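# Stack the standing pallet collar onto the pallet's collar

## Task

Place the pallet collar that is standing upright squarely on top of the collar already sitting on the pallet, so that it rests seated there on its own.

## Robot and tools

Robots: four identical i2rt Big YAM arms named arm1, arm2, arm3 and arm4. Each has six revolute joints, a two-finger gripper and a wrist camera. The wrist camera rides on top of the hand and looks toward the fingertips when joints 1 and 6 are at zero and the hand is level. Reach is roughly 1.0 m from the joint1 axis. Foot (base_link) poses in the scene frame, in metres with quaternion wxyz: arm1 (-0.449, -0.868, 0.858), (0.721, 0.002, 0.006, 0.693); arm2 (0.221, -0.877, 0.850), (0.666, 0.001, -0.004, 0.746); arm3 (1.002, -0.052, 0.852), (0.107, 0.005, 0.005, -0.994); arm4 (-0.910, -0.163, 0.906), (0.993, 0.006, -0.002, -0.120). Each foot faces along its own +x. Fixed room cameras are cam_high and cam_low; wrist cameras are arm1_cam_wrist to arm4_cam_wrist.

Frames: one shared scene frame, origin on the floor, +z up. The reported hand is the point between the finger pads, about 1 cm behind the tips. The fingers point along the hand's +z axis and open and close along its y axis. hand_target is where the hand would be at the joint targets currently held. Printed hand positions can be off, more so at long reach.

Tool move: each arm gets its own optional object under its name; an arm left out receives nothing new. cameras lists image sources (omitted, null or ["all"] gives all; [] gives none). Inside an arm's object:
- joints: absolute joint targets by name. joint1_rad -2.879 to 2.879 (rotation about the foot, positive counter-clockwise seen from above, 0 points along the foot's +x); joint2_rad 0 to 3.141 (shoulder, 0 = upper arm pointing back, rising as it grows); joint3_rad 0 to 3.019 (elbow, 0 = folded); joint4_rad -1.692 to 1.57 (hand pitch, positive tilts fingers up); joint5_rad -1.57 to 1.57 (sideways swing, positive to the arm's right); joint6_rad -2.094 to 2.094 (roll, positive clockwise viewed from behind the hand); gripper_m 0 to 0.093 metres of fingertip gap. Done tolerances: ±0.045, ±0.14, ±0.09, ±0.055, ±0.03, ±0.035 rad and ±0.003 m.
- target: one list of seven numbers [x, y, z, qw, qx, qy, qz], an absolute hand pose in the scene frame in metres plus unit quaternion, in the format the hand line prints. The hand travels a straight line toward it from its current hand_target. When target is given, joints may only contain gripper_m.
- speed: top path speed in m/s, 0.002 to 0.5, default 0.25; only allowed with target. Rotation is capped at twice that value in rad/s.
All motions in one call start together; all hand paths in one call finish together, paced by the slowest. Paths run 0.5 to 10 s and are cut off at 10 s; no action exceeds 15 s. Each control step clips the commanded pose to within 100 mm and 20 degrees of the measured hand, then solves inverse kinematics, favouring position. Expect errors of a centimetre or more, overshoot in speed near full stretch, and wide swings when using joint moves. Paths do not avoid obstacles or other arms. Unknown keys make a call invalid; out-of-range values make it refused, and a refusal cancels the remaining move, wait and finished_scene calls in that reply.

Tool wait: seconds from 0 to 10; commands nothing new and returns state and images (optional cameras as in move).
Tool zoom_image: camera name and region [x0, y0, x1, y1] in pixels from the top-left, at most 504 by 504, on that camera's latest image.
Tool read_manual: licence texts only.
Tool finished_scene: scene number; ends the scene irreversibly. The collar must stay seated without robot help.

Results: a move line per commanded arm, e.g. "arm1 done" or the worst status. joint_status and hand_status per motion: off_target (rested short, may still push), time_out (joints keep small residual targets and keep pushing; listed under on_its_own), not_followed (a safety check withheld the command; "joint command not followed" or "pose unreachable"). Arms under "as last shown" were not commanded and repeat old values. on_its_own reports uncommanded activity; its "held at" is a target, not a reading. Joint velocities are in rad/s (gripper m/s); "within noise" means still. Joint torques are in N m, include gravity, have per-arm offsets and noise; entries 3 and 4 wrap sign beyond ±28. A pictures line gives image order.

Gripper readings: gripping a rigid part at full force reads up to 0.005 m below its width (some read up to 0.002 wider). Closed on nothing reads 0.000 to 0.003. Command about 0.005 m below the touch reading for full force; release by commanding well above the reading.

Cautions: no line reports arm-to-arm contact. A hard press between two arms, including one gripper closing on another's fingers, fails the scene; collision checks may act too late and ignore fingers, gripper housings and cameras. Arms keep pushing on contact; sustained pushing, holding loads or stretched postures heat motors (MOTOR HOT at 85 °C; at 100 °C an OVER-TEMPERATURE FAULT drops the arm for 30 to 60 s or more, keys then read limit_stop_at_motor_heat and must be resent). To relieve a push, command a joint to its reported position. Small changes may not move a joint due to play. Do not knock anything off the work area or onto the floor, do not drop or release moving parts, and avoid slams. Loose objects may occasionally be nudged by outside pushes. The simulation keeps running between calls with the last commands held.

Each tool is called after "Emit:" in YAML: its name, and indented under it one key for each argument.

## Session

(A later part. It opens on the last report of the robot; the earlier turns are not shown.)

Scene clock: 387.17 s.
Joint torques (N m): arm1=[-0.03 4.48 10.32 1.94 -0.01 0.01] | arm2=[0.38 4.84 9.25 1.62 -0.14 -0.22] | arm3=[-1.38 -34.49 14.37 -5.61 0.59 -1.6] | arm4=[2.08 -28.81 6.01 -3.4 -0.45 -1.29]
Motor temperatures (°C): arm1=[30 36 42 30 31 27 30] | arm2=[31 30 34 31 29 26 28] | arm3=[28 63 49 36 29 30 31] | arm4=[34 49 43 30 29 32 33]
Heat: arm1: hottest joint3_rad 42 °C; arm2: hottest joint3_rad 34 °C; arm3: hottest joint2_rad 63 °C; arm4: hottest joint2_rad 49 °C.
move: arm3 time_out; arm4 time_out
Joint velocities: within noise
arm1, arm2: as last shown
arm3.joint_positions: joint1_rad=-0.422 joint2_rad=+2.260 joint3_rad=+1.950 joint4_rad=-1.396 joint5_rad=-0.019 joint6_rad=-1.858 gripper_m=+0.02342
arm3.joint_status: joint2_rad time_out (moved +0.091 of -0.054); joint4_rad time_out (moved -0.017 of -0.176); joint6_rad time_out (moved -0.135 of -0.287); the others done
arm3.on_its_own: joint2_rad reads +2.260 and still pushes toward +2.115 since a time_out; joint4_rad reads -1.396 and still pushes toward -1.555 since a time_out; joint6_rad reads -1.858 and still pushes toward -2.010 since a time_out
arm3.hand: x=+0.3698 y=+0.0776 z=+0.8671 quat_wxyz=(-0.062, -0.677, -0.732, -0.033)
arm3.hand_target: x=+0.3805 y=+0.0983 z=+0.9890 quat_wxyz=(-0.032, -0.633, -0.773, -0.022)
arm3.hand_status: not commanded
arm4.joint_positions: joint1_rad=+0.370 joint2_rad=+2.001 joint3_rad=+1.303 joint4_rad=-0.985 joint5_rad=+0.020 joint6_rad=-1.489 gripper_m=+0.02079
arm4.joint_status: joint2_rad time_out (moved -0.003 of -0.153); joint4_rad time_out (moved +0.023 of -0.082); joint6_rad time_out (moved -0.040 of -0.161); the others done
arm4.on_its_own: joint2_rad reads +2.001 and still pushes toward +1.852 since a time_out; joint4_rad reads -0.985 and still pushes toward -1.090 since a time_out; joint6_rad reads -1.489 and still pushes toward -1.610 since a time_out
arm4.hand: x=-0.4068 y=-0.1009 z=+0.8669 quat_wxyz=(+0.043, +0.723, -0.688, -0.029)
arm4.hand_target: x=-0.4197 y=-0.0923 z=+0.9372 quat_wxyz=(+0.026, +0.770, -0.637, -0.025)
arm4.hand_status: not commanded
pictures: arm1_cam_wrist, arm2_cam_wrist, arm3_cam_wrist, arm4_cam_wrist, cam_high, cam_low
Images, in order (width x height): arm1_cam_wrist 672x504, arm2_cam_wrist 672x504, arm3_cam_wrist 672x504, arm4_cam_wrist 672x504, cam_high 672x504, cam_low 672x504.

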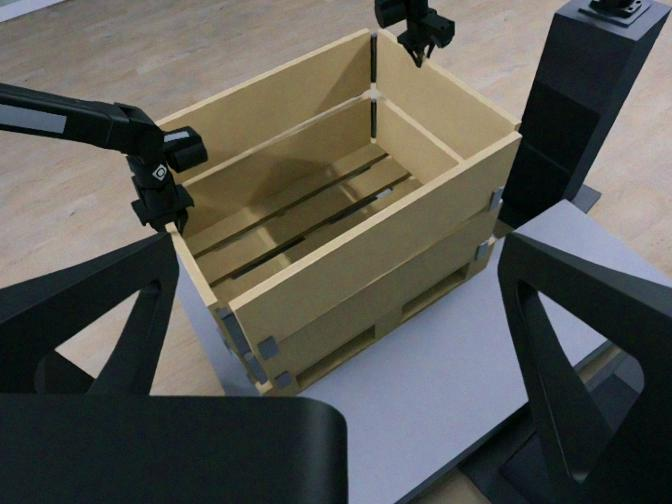

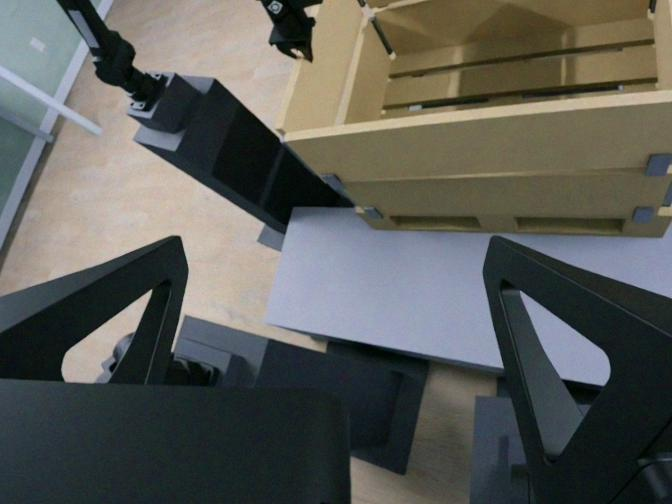

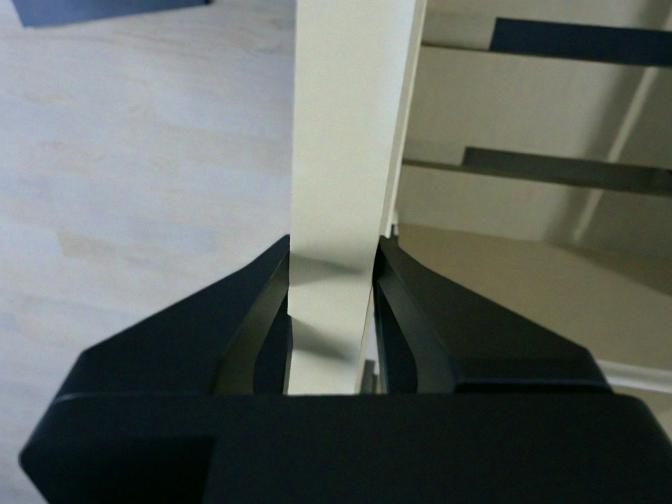

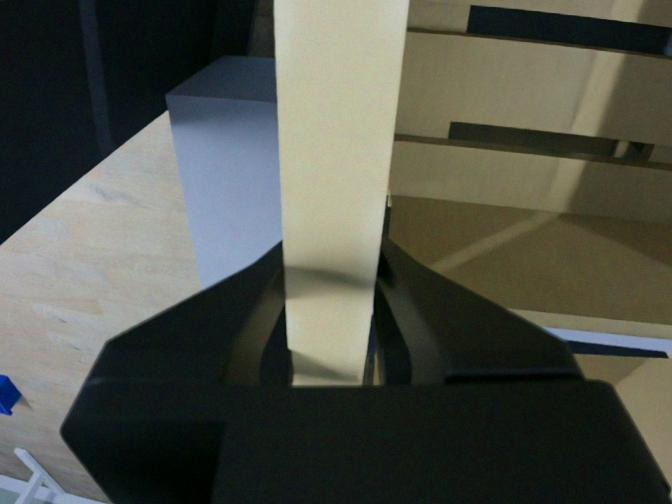

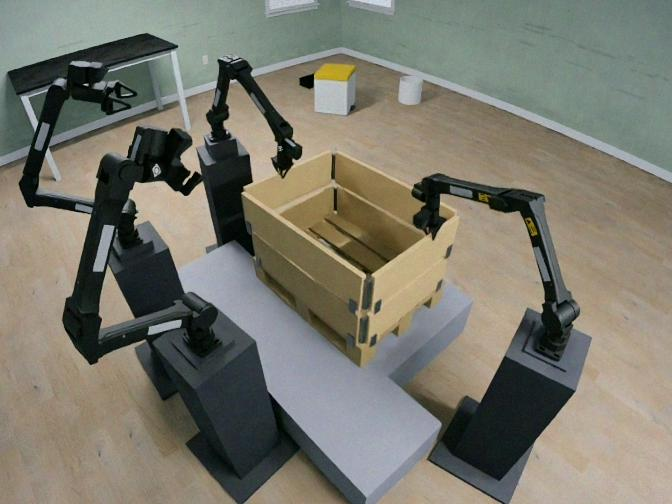

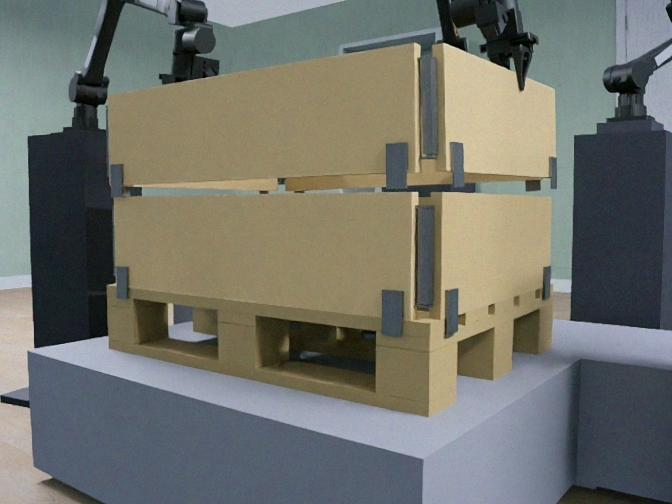

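Emit:
move:
  arm4: {"joints":{"joint1_rad":0.418,"joint2_rad":1.872,"joint3_rad":1.273,"joint4_rad":-1.055,"joint5_rad":0.01,"joint6_rad":-1.56}}
  arm3: {"joints":{"joint1_rad":-0.454,"joint2_rad":2.128,"joint3_rad":2.0,"joint4_rad":-1.515,"joint5_rad":0.0,"joint6_rad":-1.99}}

Emit:
zoom_image:
  camera: "cam_low"
  region: [90, 10, 590, 430]

Emit:
zoom_image:
  camera: "cam_high"
  region: [220, 140, 480, 370]

Emit:
zoom_image:
  camera: "arm1_cam_wrist"
  region: [150, 0, 600, 400]

Emit:
zoom_image:
  camera: "arm2_cam_wrist"
  region: [240, 0, 672, 250]

Scene clock: 404.63 s.
Joint torques (N m): arm1=[-0.03 4.48 10.33 1.95 -0.02 0] | arm2=[0.32 4.84 9.25 1.62 -0.13 -0.22] | arm3=[-1.38 -33.73 12.03 -4.16 0.61 -1.4] | arm4=[3.37 -27.34 5.46 -3.1 -0.51 -0.85]
Motor temperatures (°C): arm1=[30 36 42 30 31 27 29] | arm2=[31 29 35 31 29 26 28] | arm3=[28 62 51 37 29 31 31] | arm4=[34 46 42 30 29 33 33]
Heat: arm1: hottest joint3_rad 42 °C; arm2: hottest joint3_rad 35 °C; arm3: hottest joint2_rad 62 °C; arm4: hottest joint2_rad 46 °C.
move: arm3 time_out; arm4 time_out
Joint velocities: within noise
arm1, arm2: as last shown
arm3.joint_positions: joint1_rad=-0.422 joint2_rad=+2.263 joint3_rad=+1.950 joint4_rad=-1.396 joint5_rad=-0.019 joint6_rad=-1.858 gripper_m=+0.02342
arm3.joint_status: joint4_rad time_out (moved +0.000 of -0.119); joint6_rad time_out (moved +0.000 of -0.132); the others done
arm3.on_its_own: joint4_rad reads -1.396 and still pushes toward -1.515 since a time_out; joint6_rad reads -1.858 and still pushes toward -1.990 since a time_out
arm3.hand: x=+0.3701 y=+0.0776 z=+0.8652 quat_wxyz=(-0.064, -0.677, -0.732, -0.034)
arm3.hand_target: x=+0.3789 y=+0.0989 z=+0.9701 quat_wxyz=(-0.032, -0.640, -0.767, -0.023)
arm3.hand_status: not commanded
arm4.joint_positions: joint1_rad=+0.384 joint2_rad=+2.001 joint3_rad=+1.292 joint4_rad=-0.959 joint5_rad=+0.022 joint6_rad=-1.483 gripper_m=+0.02079
arm4.joint_status: joint4_rad time_out (moved +0.026 of -0.070); joint6_rad time_out (moved +0.006 of -0.071); the others done
arm4.on_its_own: joint4_rad reads -0.959 and still pushes toward -1.055 since a time_out; joint6_rad reads -1.483 and still pushes toward -1.560 since a time_out
arm4.hand: x=-0.4072 y=-0.0938 z=+0.8632 quat_wxyz=(+0.039, +0.726, -0.686, -0.024)
arm4.hand_target: x=-0.4235 y=-0.0777 z=+0.9221 quat_wxyz=(+0.029, +0.763, -0.645, -0.024)
arm4.hand_status: not commanded
pictures: arm1_cam_wrist, arm2_cam_wrist, arm3_cam_wrist, arm4_cam_wrist, cam_high, cam_low
Images, in order (width x height): arm1_cam_wrist 672x504, arm2_cam_wrist 672x504, arm3_cam_wrist 672x504, arm4_cam_wrist 672x504, cam_high 672x504, cam_low 672x504.

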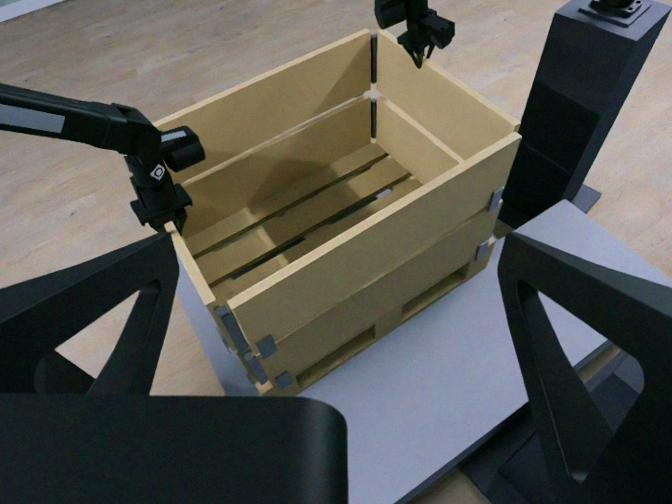

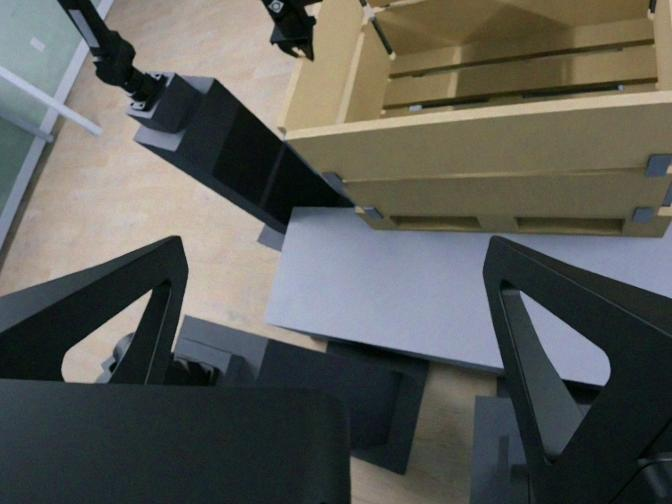

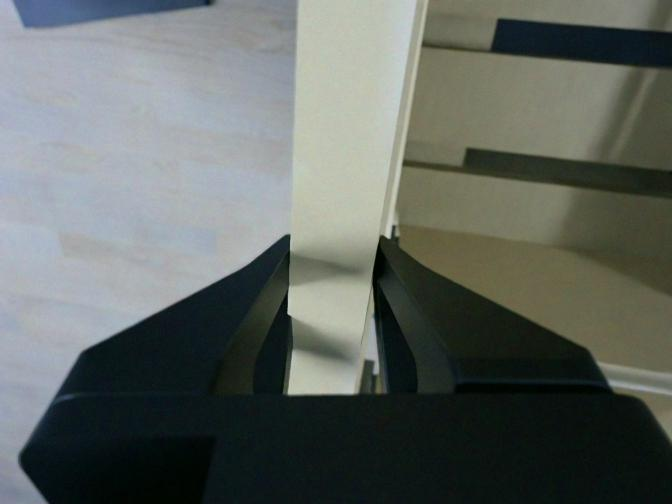

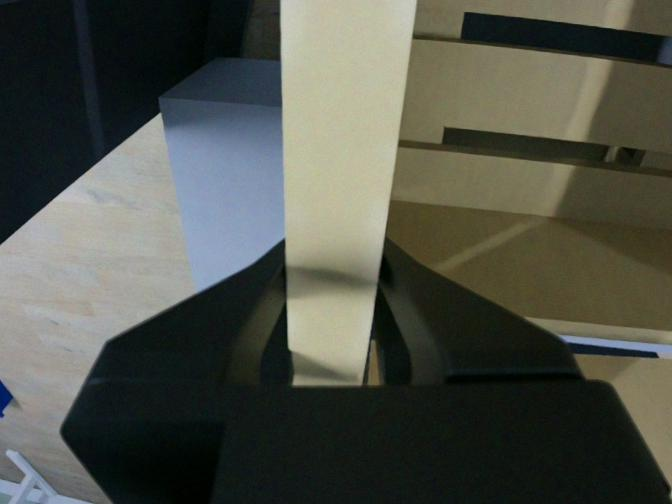

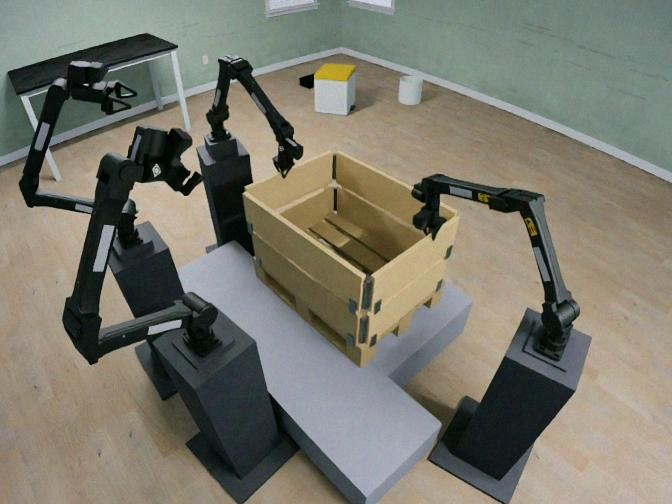

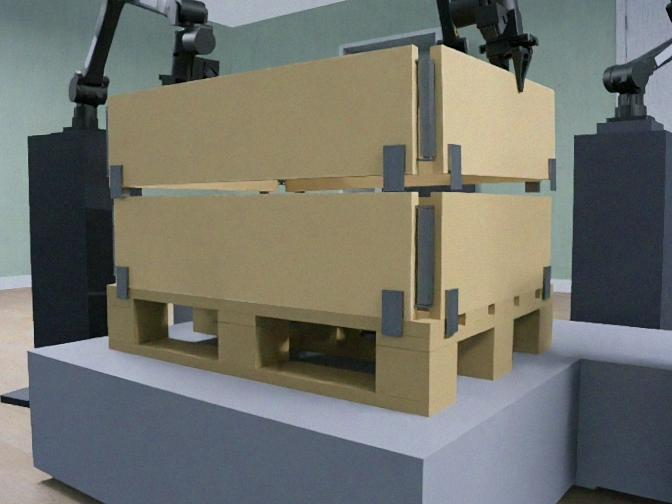

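Scaled by 1.008 (camera's finer frame: 960x720).

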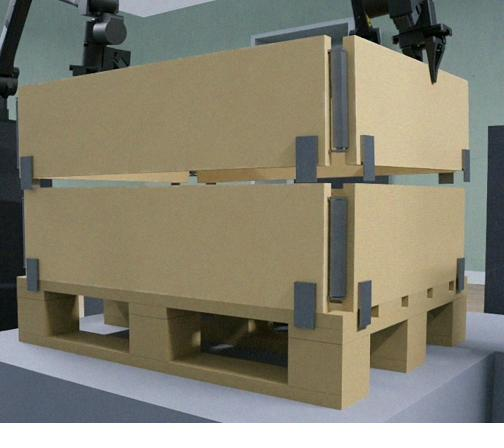

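Scaled by 1.938 (camera's finer frame: 960x720).

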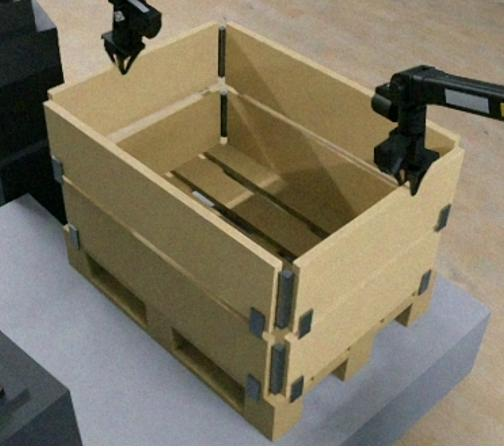

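Scaled by 1.120 (camera's finer frame: 960x720).

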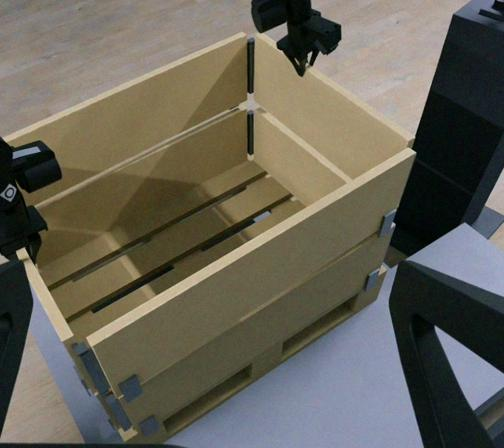

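Scaled by 1.167 (camera's finer frame: 960x720).

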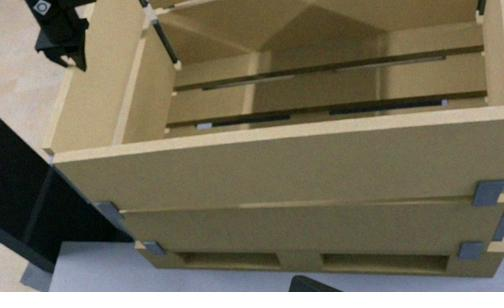

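Emit:
move:
  arm4: {"joints":{"joint1_rad":0.44,"joint2_rad":1.892,"joint3_rad":1.233,"joint4_rad":-1.01,"joint5_rad":0.01,"joint6_rad":-1.55}}
  arm3: {"joints":{"joint1_rad":-0.46,"joint2_rad":2.176,"joint3_rad":1.975,"joint4_rad":-1.445,"joint5_rad":0.0,"joint6_rad":-1.97}}

Emit:
zoom_image:
  camera: "cam_low"
  region: [90, 10, 590, 430]

Emit:
zoom_image:
  camera: "cam_high"
  region: [220, 140, 480, 370]

Emit:
zoom_image:
  camera: "arm2_cam_wrist"
  region: [240, 0, 672, 250]

Emit:
zoom_image:
  camera: "arm1_cam_wrist"
  region: [150, 0, 600, 400]

Scene clock: 421.93 s.
Joint torques (N m): arm1=[-0.03 4.48 10.35 1.95 -0.02 0] | arm2=[0.38 4.84 9.26 1.62 -0.14 -0.22] | arm3=[-1.9 -32.56 9.92 -3.15 0.76 -1.19] | arm4=[3.37 -25.64 4.49 -3.36 -0.57 -0.78]
Motor temperatures (°C): arm1=[30 36 42 30 30 27 29] | arm2=[31 29 35 31 29 26 28] | arm3=[28 59 51 36 29 31 31] | arm4=[34 44 41 30 29 33 33]
Heat: arm1: hottest joint3_rad 42 °C; arm2: hottest joint3_rad 35 °C; arm3: hottest joint2_rad 59 °C; arm4: hottest joint2_rad 44 °C.
move: arm3 time_out; arm4 time_out
Joint velocities: within noise
arm1, arm2: as last shown
arm3.joint_positions: joint1_rad=-0.422 joint2_rad=+2.296 joint3_rad=+1.950 joint4_rad=-1.354 joint5_rad=-0.024 joint6_rad=-1.858 gripper_m=+0.02336
arm3.joint_status: joint4_rad time_out (moved +0.041 of -0.049); joint6_rad time_out (moved +0.000 of -0.112); the others done
arm3.on_its_own: joint4_rad reads -1.354 and still pushes toward -1.445 since a time_out; joint6_rad reads -1.858 and still pushes toward -1.970 since a time_out
arm3.hand: x=+0.3643 y=+0.0785 z=+0.8433 quat_wxyz=(-0.061, -0.678, -0.732, -0.030)
arm3.hand_target: x=+0.3721 y=+0.1050 z=+0.9299 quat_wxyz=(-0.033, -0.650, -0.759, -0.023)
arm3.hand_status: not commanded
arm4.joint_positions: joint1_rad=+0.407 joint2_rad=+2.002 joint3_rad=+1.261 joint4_rad=-0.906 joint5_rad=+0.025 joint6_rad=-1.481 gripper_m=+0.02025
arm4.joint_status: joint4_rad time_out (moved +0.054 of -0.051); joint6_rad time_out (moved +0.002 of -0.067); the others done
arm4.on_its_own: joint4_rad reads -0.906 and still pushes toward -1.010 since a time_out; joint6_rad reads -1.481 and still pushes toward -1.550 since a time_out
arm4.hand: x=-0.4109 y=-0.0832 z=+0.8535 quat_wxyz=(+0.031, +0.734, -0.678, -0.015)
arm4.hand_target: x=-0.4353 y=-0.0692 z=+0.9004 quat_wxyz=(+0.035, +0.767, -0.640, -0.028)
arm4.hand_status: not commanded
pictures: arm1_cam_wrist, arm2_cam_wrist, arm3_cam_wrist, arm4_cam_wrist, cam_high, cam_low
Images, in order (width x height): arm1_cam_wrist 672x504, arm2_cam_wrist 672x504, arm3_cam_wrist 672x504, arm4_cam_wrist 672x504, cam_high 672x504, cam_low 672x504.

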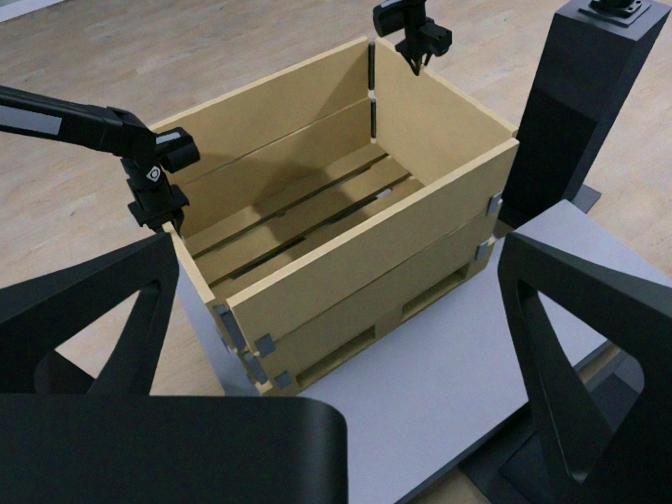

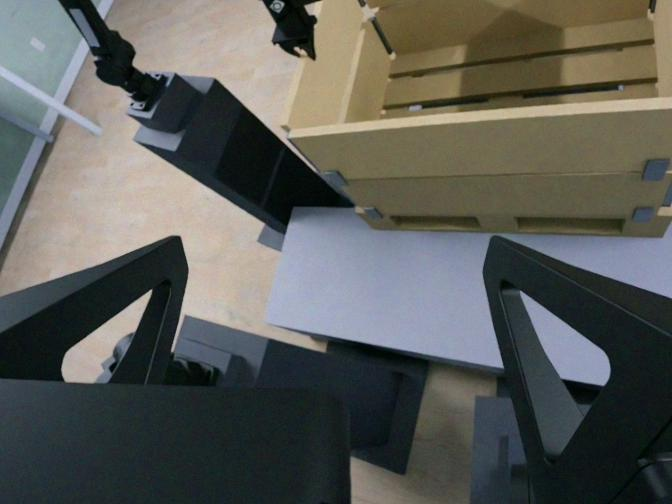

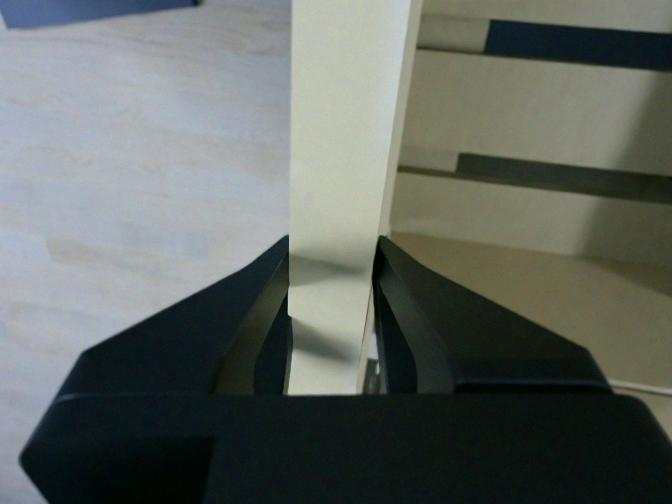

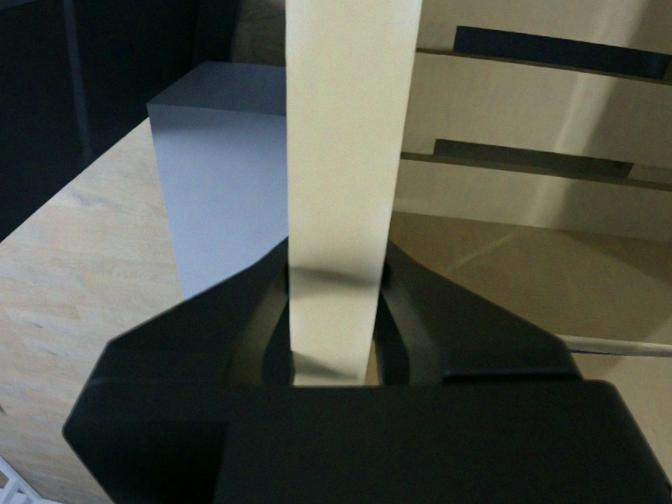

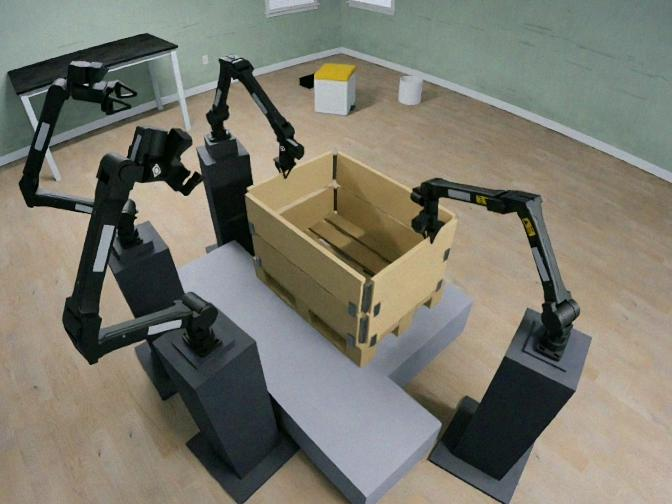

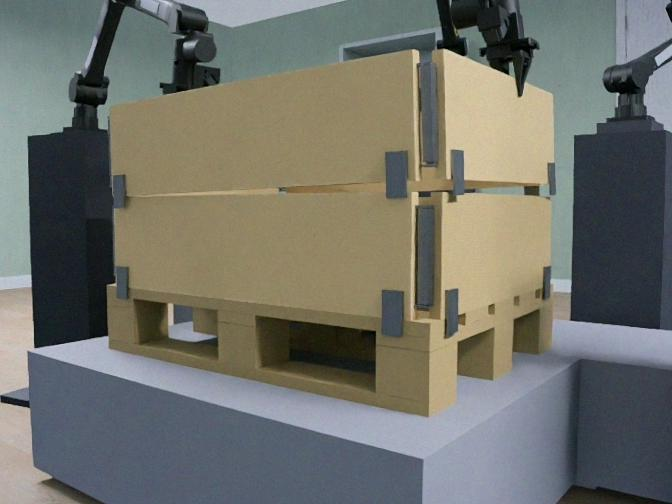

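Scaled by 1.008 (camera's finer frame: 960x720).

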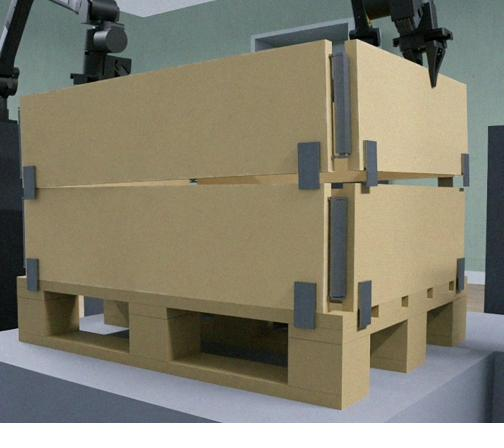

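Scaled by 1.938 (camera's finer frame: 960x720).

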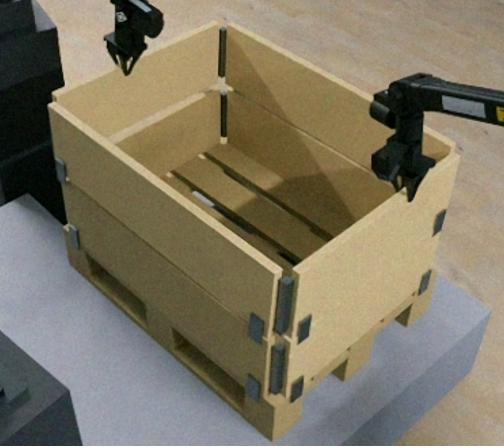

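Scaled by 1.167 (camera's finer frame: 960x720).

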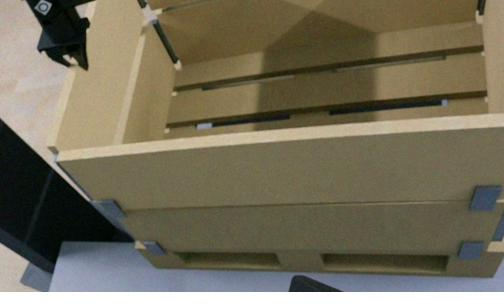

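Scaled by 1.120 (camera's finer frame: 960x720).

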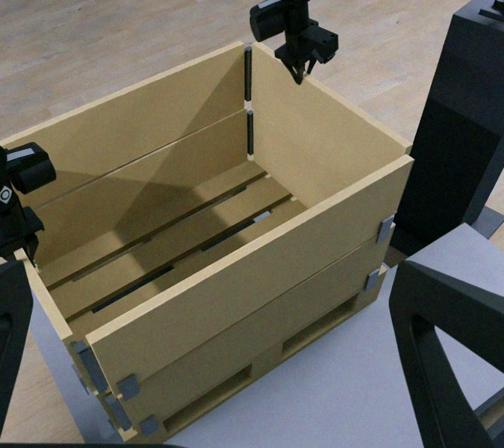

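Emit:
move:
  arm4: {"joints":{"joint1_rad":0.46,"joint2_rad":1.932,"joint3_rad":1.22,"joint4_rad":-0.965,"joint5_rad":0.01,"joint6_rad":-1.50}}
  arm3: {"joints":{"joint1_rad":-0.39,"joint2_rad":2.18,"joint3_rad":1.96,"joint4_rad":-1.425,"joint5_rad":0.0,"joint6_rad":-1.93}}

Emit:
zoom_image:
  camera: "cam_low"
  region: [90, 10, 590, 430]

Emit:
zoom_image:
  camera: "cam_high"
  region: [220, 140, 480, 370]

Emit:
zoom_image:
  camera: "arm2_cam_wrist"
  region: [270, 80, 470, 230]

Emit:
zoom_image:
  camera: "arm1_cam_wrist"
  region: [200, 150, 560, 400]

Scene clock: 435.40 s.
Joint torques (N m): arm1=[0.03 4.42 10.33 1.92 -0.02 0.01] | arm2=[0.38 4.84 9.25 1.62 -0.14 -0.22] | arm3=[2.61 -32.21 8.79 -2.92 0.03 -0.8] | arm4=[3.49 -24.76 4.31 -3.18 -0.58 -0.63]
Motor temperatures (°C): arm1=[30 36 42 30 30 27 29] | arm2=[31 29 35 31 29 26 27] | arm3=[28 57 50 36 30 31 31] | arm4=[34 44 41 30 29 32 33]
Heat: arm1: hottest joint3_rad 42 °C; arm2: hottest joint3_rad 35 °C; arm3: hottest joint2_rad 57 °C; arm4: hottest joint2_rad 44 °C.
move: arm3 time_out; arm4 time_out
Joint velocities: within noise
arm1, arm2: as last shown
arm3.joint_positions: joint1_rad=-0.408 joint2_rad=+2.296 joint3_rad=+1.950 joint4_rad=-1.341 joint5_rad=-0.002 joint6_rad=-1.858 gripper_m=+0.02300
arm3.joint_status: joint4_rad time_out (moved +0.014 of -0.071); joint6_rad time_out (moved +0.000 of -0.072); the others done
arm3.on_its_own: joint4_rad reads -1.341 and still pushes toward -1.425 since a time_out; joint6_rad reads -1.858 and still pushes toward -1.930 since a time_out
arm3.hand: x=+0.3599 y=+0.0735 z=+0.8427 quat_wxyz=(-0.050, -0.672, -0.738, -0.036)
arm3.hand_target: x=+0.3632 y=+0.0609 z=+0.9211 quat_wxyz=(-0.032, -0.639, -0.768, -0.026)
arm3.hand_status: not commanded
arm4.joint_positions: joint1_rad=+0.424 joint2_rad=+2.030 joint3_rad=+1.247 joint4_rad=-0.866 joint5_rad=+0.023 joint6_rad=-1.446 gripper_m=+0.02011
arm4.joint_status: joint4_rad time_out (moved +0.040 of -0.059); joint6_rad time_out (moved +0.035 of -0.019); the others done
arm4.on_its_own: joint4_rad reads -0.866 and still pushes toward -0.965 since a time_out; joint6_rad reads -1.446 and still pushes toward -1.500 since a time_out
arm4.hand: x=-0.4153 y=-0.0746 z=+0.8357 quat_wxyz=(+0.032, +0.728, -0.685, -0.016)
arm4.hand_target: x=-0.4390 y=-0.0594 z=+0.8771 quat_wxyz=(+0.039, +0.757, -0.651, -0.030)
arm4.hand_status: not commanded
pictures: arm1_cam_wrist, arm2_cam_wrist, arm3_cam_wrist, arm4_cam_wrist, cam_high, cam_low
Images, in order (width x height): arm1_cam_wrist 672x504, arm2_cam_wrist 672x504, arm3_cam_wrist 672x504, arm4_cam_wrist 672x504, cam_high 672x504, cam_low 672x504.

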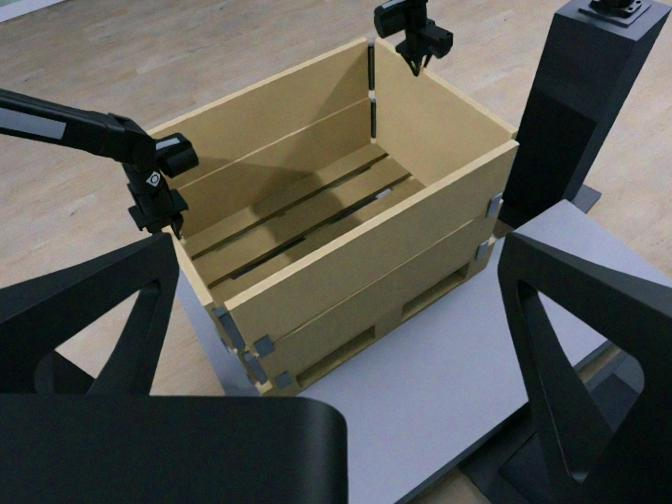

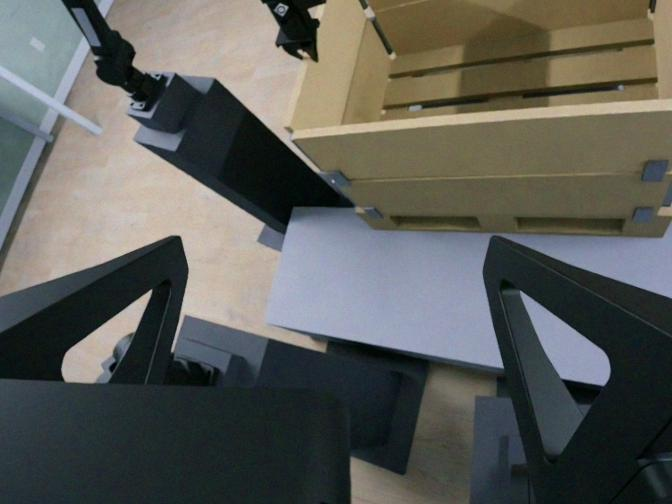

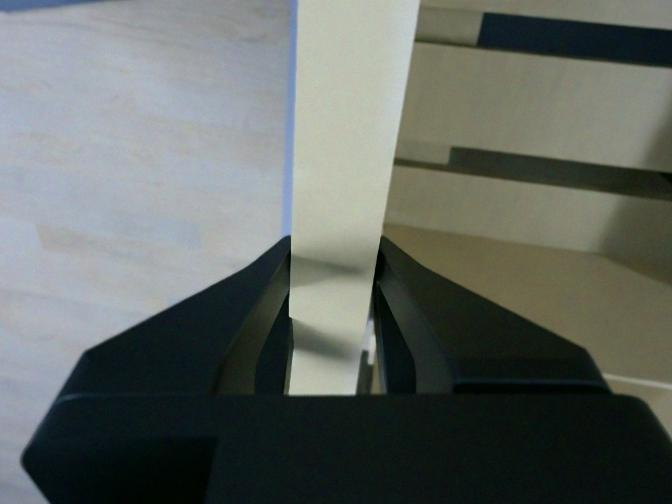

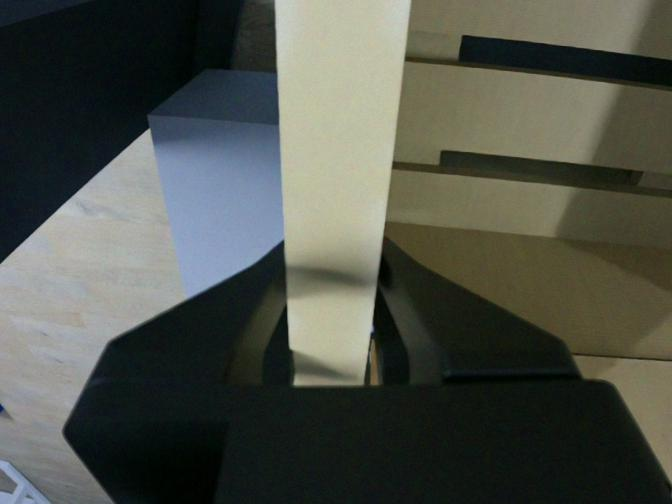

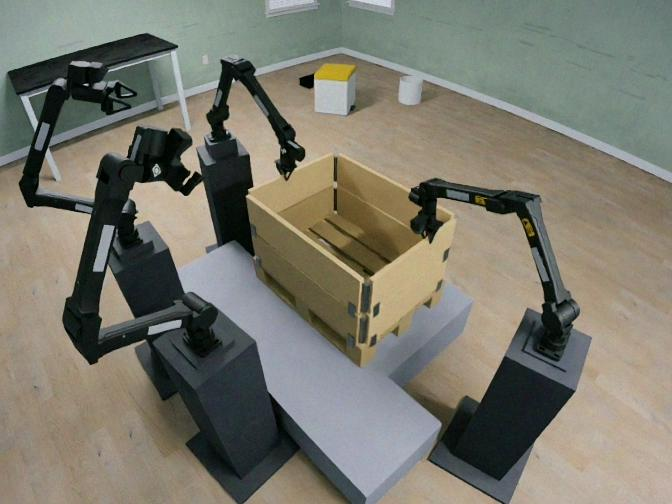

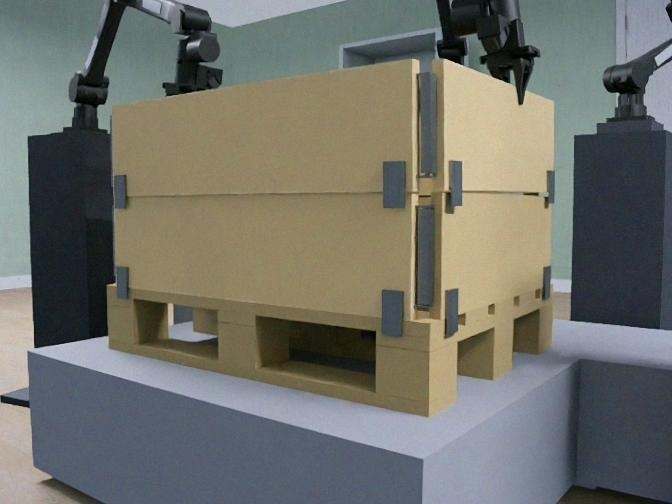

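Scaled by 1.008 (camera's finer frame: 960x720).

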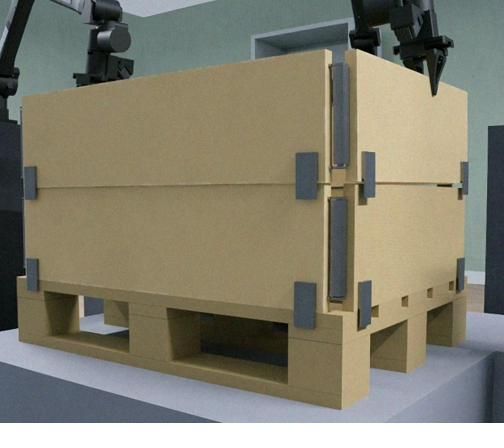

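Scaled by 1.938 (camera's finer frame: 960x720).

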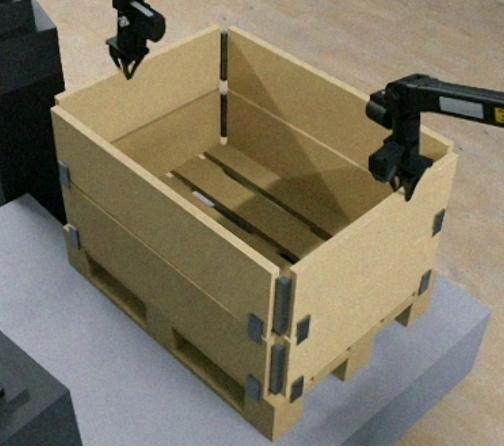

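Scaled by 2.520 (camera's finer frame: 960x720).

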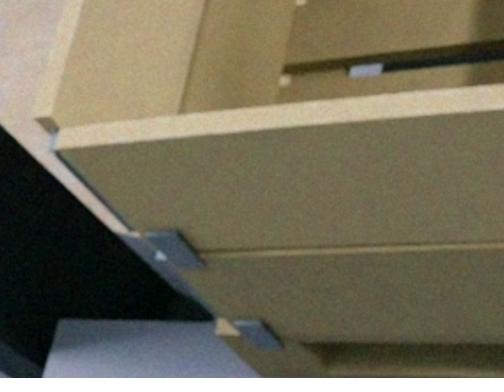

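Scaled by 1.400 (camera's finer frame: 960x720).

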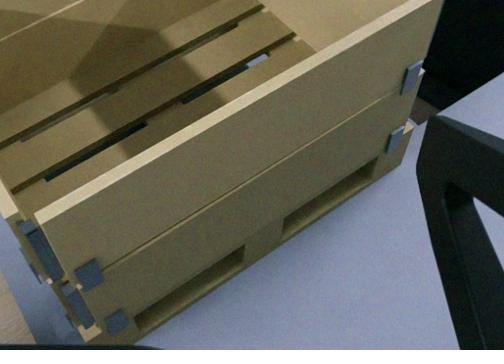

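Emit:
move:
  arm4: {"joints":{"joint1_rad":0.455,"joint2_rad":1.975,"joint3_rad":1.20,"joint4_rad":-0.91,"joint5_rad":0.01,"joint6_rad":-1.48}}
  arm3: {"joints":{"joint1_rad":-0.40,"joint2_rad":2.215,"joint3_rad":1.94,"joint4_rad":-1.37,"joint5_rad":0.0,"joint6_rad":-1.91}}

Emit:
zoom_image:
  camera: "cam_low"
  region: [90, 10, 590, 430]

Emit:
zoom_image:
  camera: "cam_high"
  region: [220, 140, 480, 370]

Emit:
zoom_image:
  camera: "arm2_cam_wrist"
  region: [270, 80, 470, 230]

Emit:
zoom_image:
  camera: "arm1_cam_wrist"
  region: [200, 150, 560, 400]

Scene clock: 443.73 s.
Joint torques (N m): arm1=[-0.03 4.48 10.36 1.92 -0.02 0.01] | arm2=[0.32 4.89 9.25 1.62 -0.13 -0.22] | arm3=[1.73 -29.16 7.87 -1.55 -0.03 -0.71] | arm4=[3.08 -21.71 3.93 -2.32 -0.55 -0.5]
Motor temperatures (°C): arm1=[30 36 42 30 30 27 29] | arm2=[31 29 35 31 29 26 27] | arm3=[28 56 49 36 29 30 31] | arm4=[34 43 40 30 29 32 33]
Heat: arm1: hottest joint3_rad 42 °C; arm2: hottest joint3_rad 35 °C; arm3: hottest joint2_rad 56 °C; arm4: hottest joint2_rad 43 °C.
move: arm3 time_out; arm4 time_out
Joint velocities: within noise
arm1, arm2: as last shown
arm3.joint_positions: joint1_rad=-0.408 joint2_rad=+2.296 joint3_rad=+1.941 joint4_rad=-1.327 joint5_rad=-0.001 joint6_rad=-1.848 gripper_m=+0.02275
arm3.joint_status: joint6_rad time_out (moved +0.011 of -0.052); the others done
arm3.on_its_own: joint6_rad reads -1.848 and still pushes toward -1.910 since a time_out
arm3.hand: x=+0.3597 y=+0.0739 z=+0.8396 quat_wxyz=(-0.047, -0.676, -0.735, -0.035)
arm3.hand_target: x=+0.3610 y=+0.0683 z=+0.8911 quat_wxyz=(-0.033, -0.650, -0.759, -0.027)
arm3.hand_status: not commanded
arm4.joint_positions: joint1_rad=+0.424 joint2_rad=+2.032 joint3_rad=+1.230 joint4_rad=-0.834 joint5_rad=+0.023 joint6_rad=-1.440 gripper_m=+0.02011
arm4.joint_status: joint4_rad time_out (moved +0.032 of -0.044); joint6_rad time_out (moved +0.006 of -0.034); the others done
arm4.on_its_own: joint4_rad reads -0.834 and still pushes toward -0.910 since a time_out; joint6_rad reads -1.440 and still pushes toward -1.480 since a time_out
arm4.hand: x=-0.4163 y=-0.0747 z=+0.8299 quat_wxyz=(+0.027, +0.726, -0.687, -0.012)
arm4.hand_target: x=-0.4421 y=-0.0624 z=+0.8511 quat_wxyz=(+0.042, +0.749, -0.660, -0.031)
arm4.hand_status: not commanded
pictures: arm1_cam_wrist, arm2_cam_wrist, arm3_cam_wrist, arm4_cam_wrist, cam_high, cam_low
Images, in order (width x height): arm1_cam_wrist 672x504, arm2_cam_wrist 672x504, arm3_cam_wrist 672x504, arm4_cam_wrist 672x504, cam_high 672x504, cam_low 672x504.

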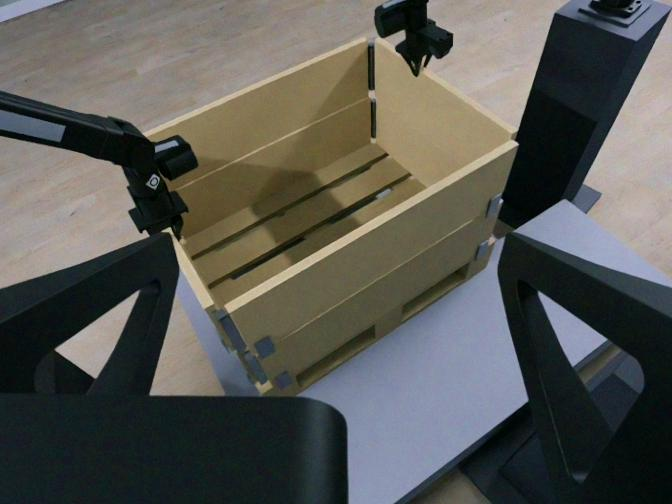

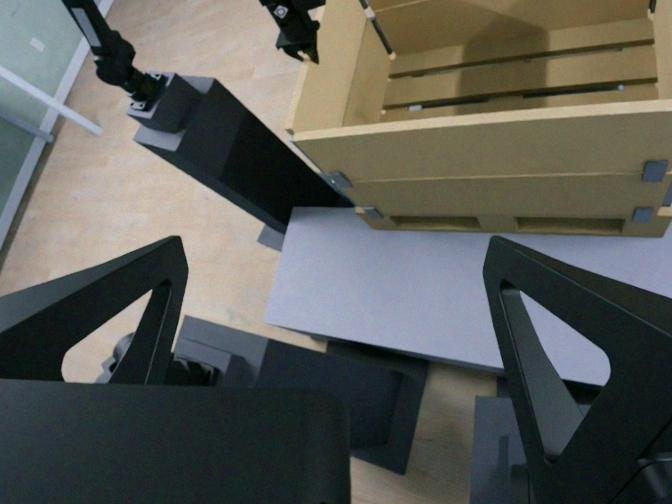

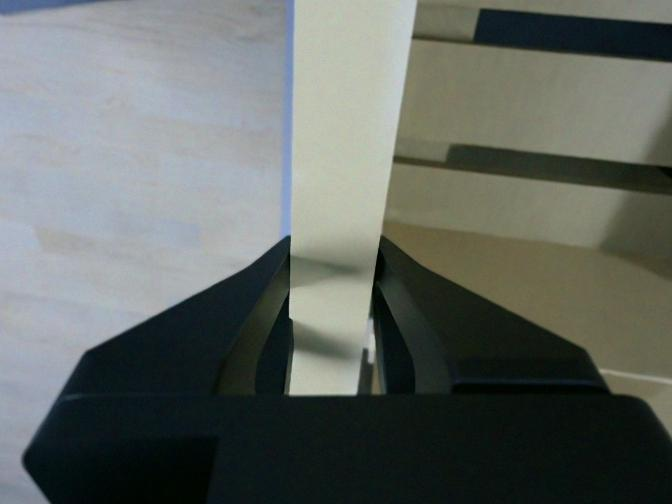

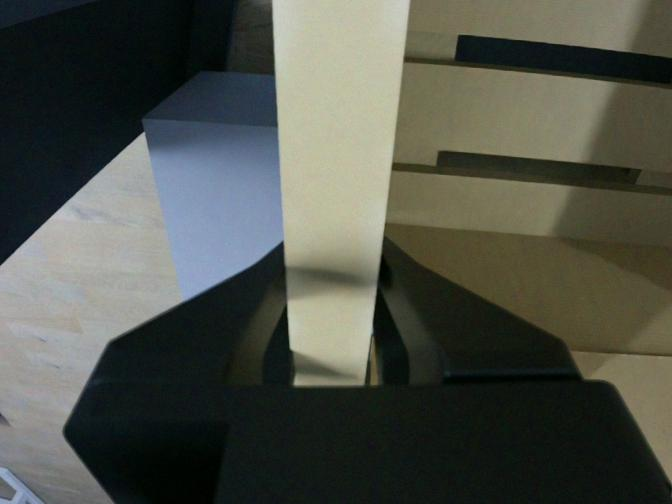

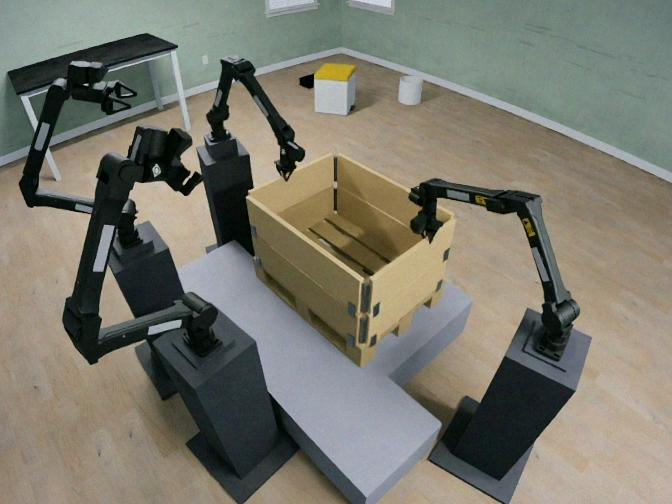

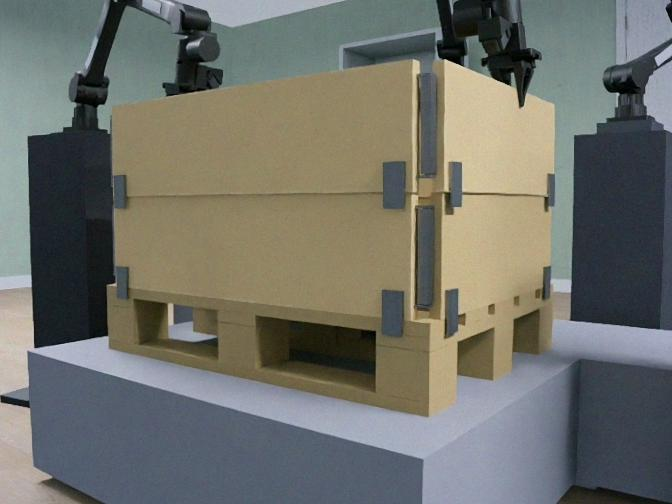

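Scaled by 1.008 (camera's finer frame: 960x720).

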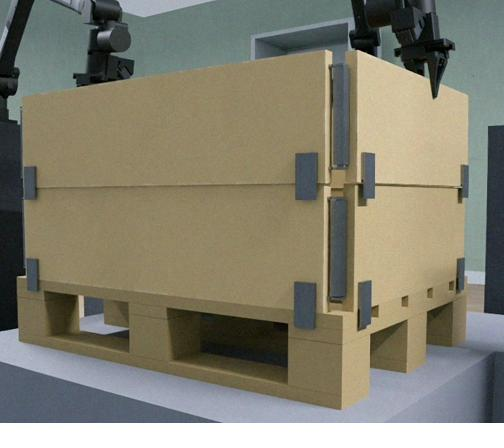

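Scaled by 1.938 (camera's finer frame: 960x720).

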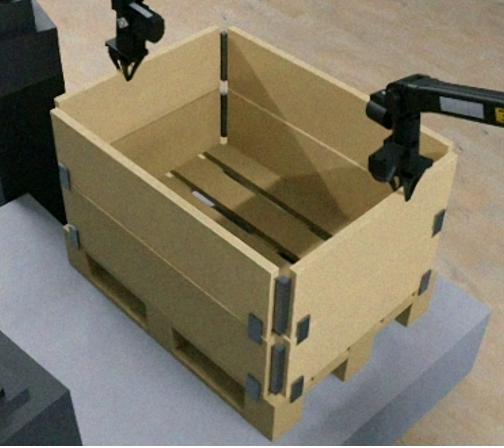

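Scaled by 2.520 (camera's finer frame: 960x720).

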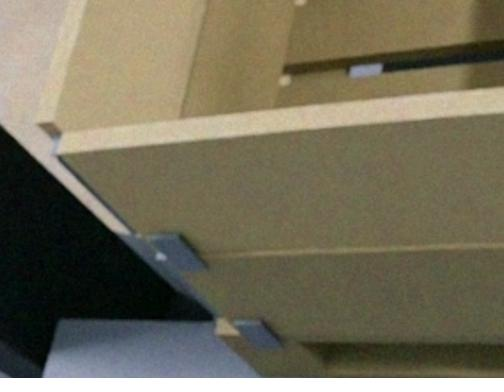

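Scaled by 1.400 (camera's finer frame: 960x720).

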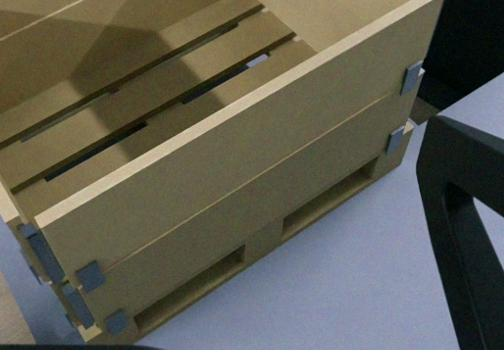

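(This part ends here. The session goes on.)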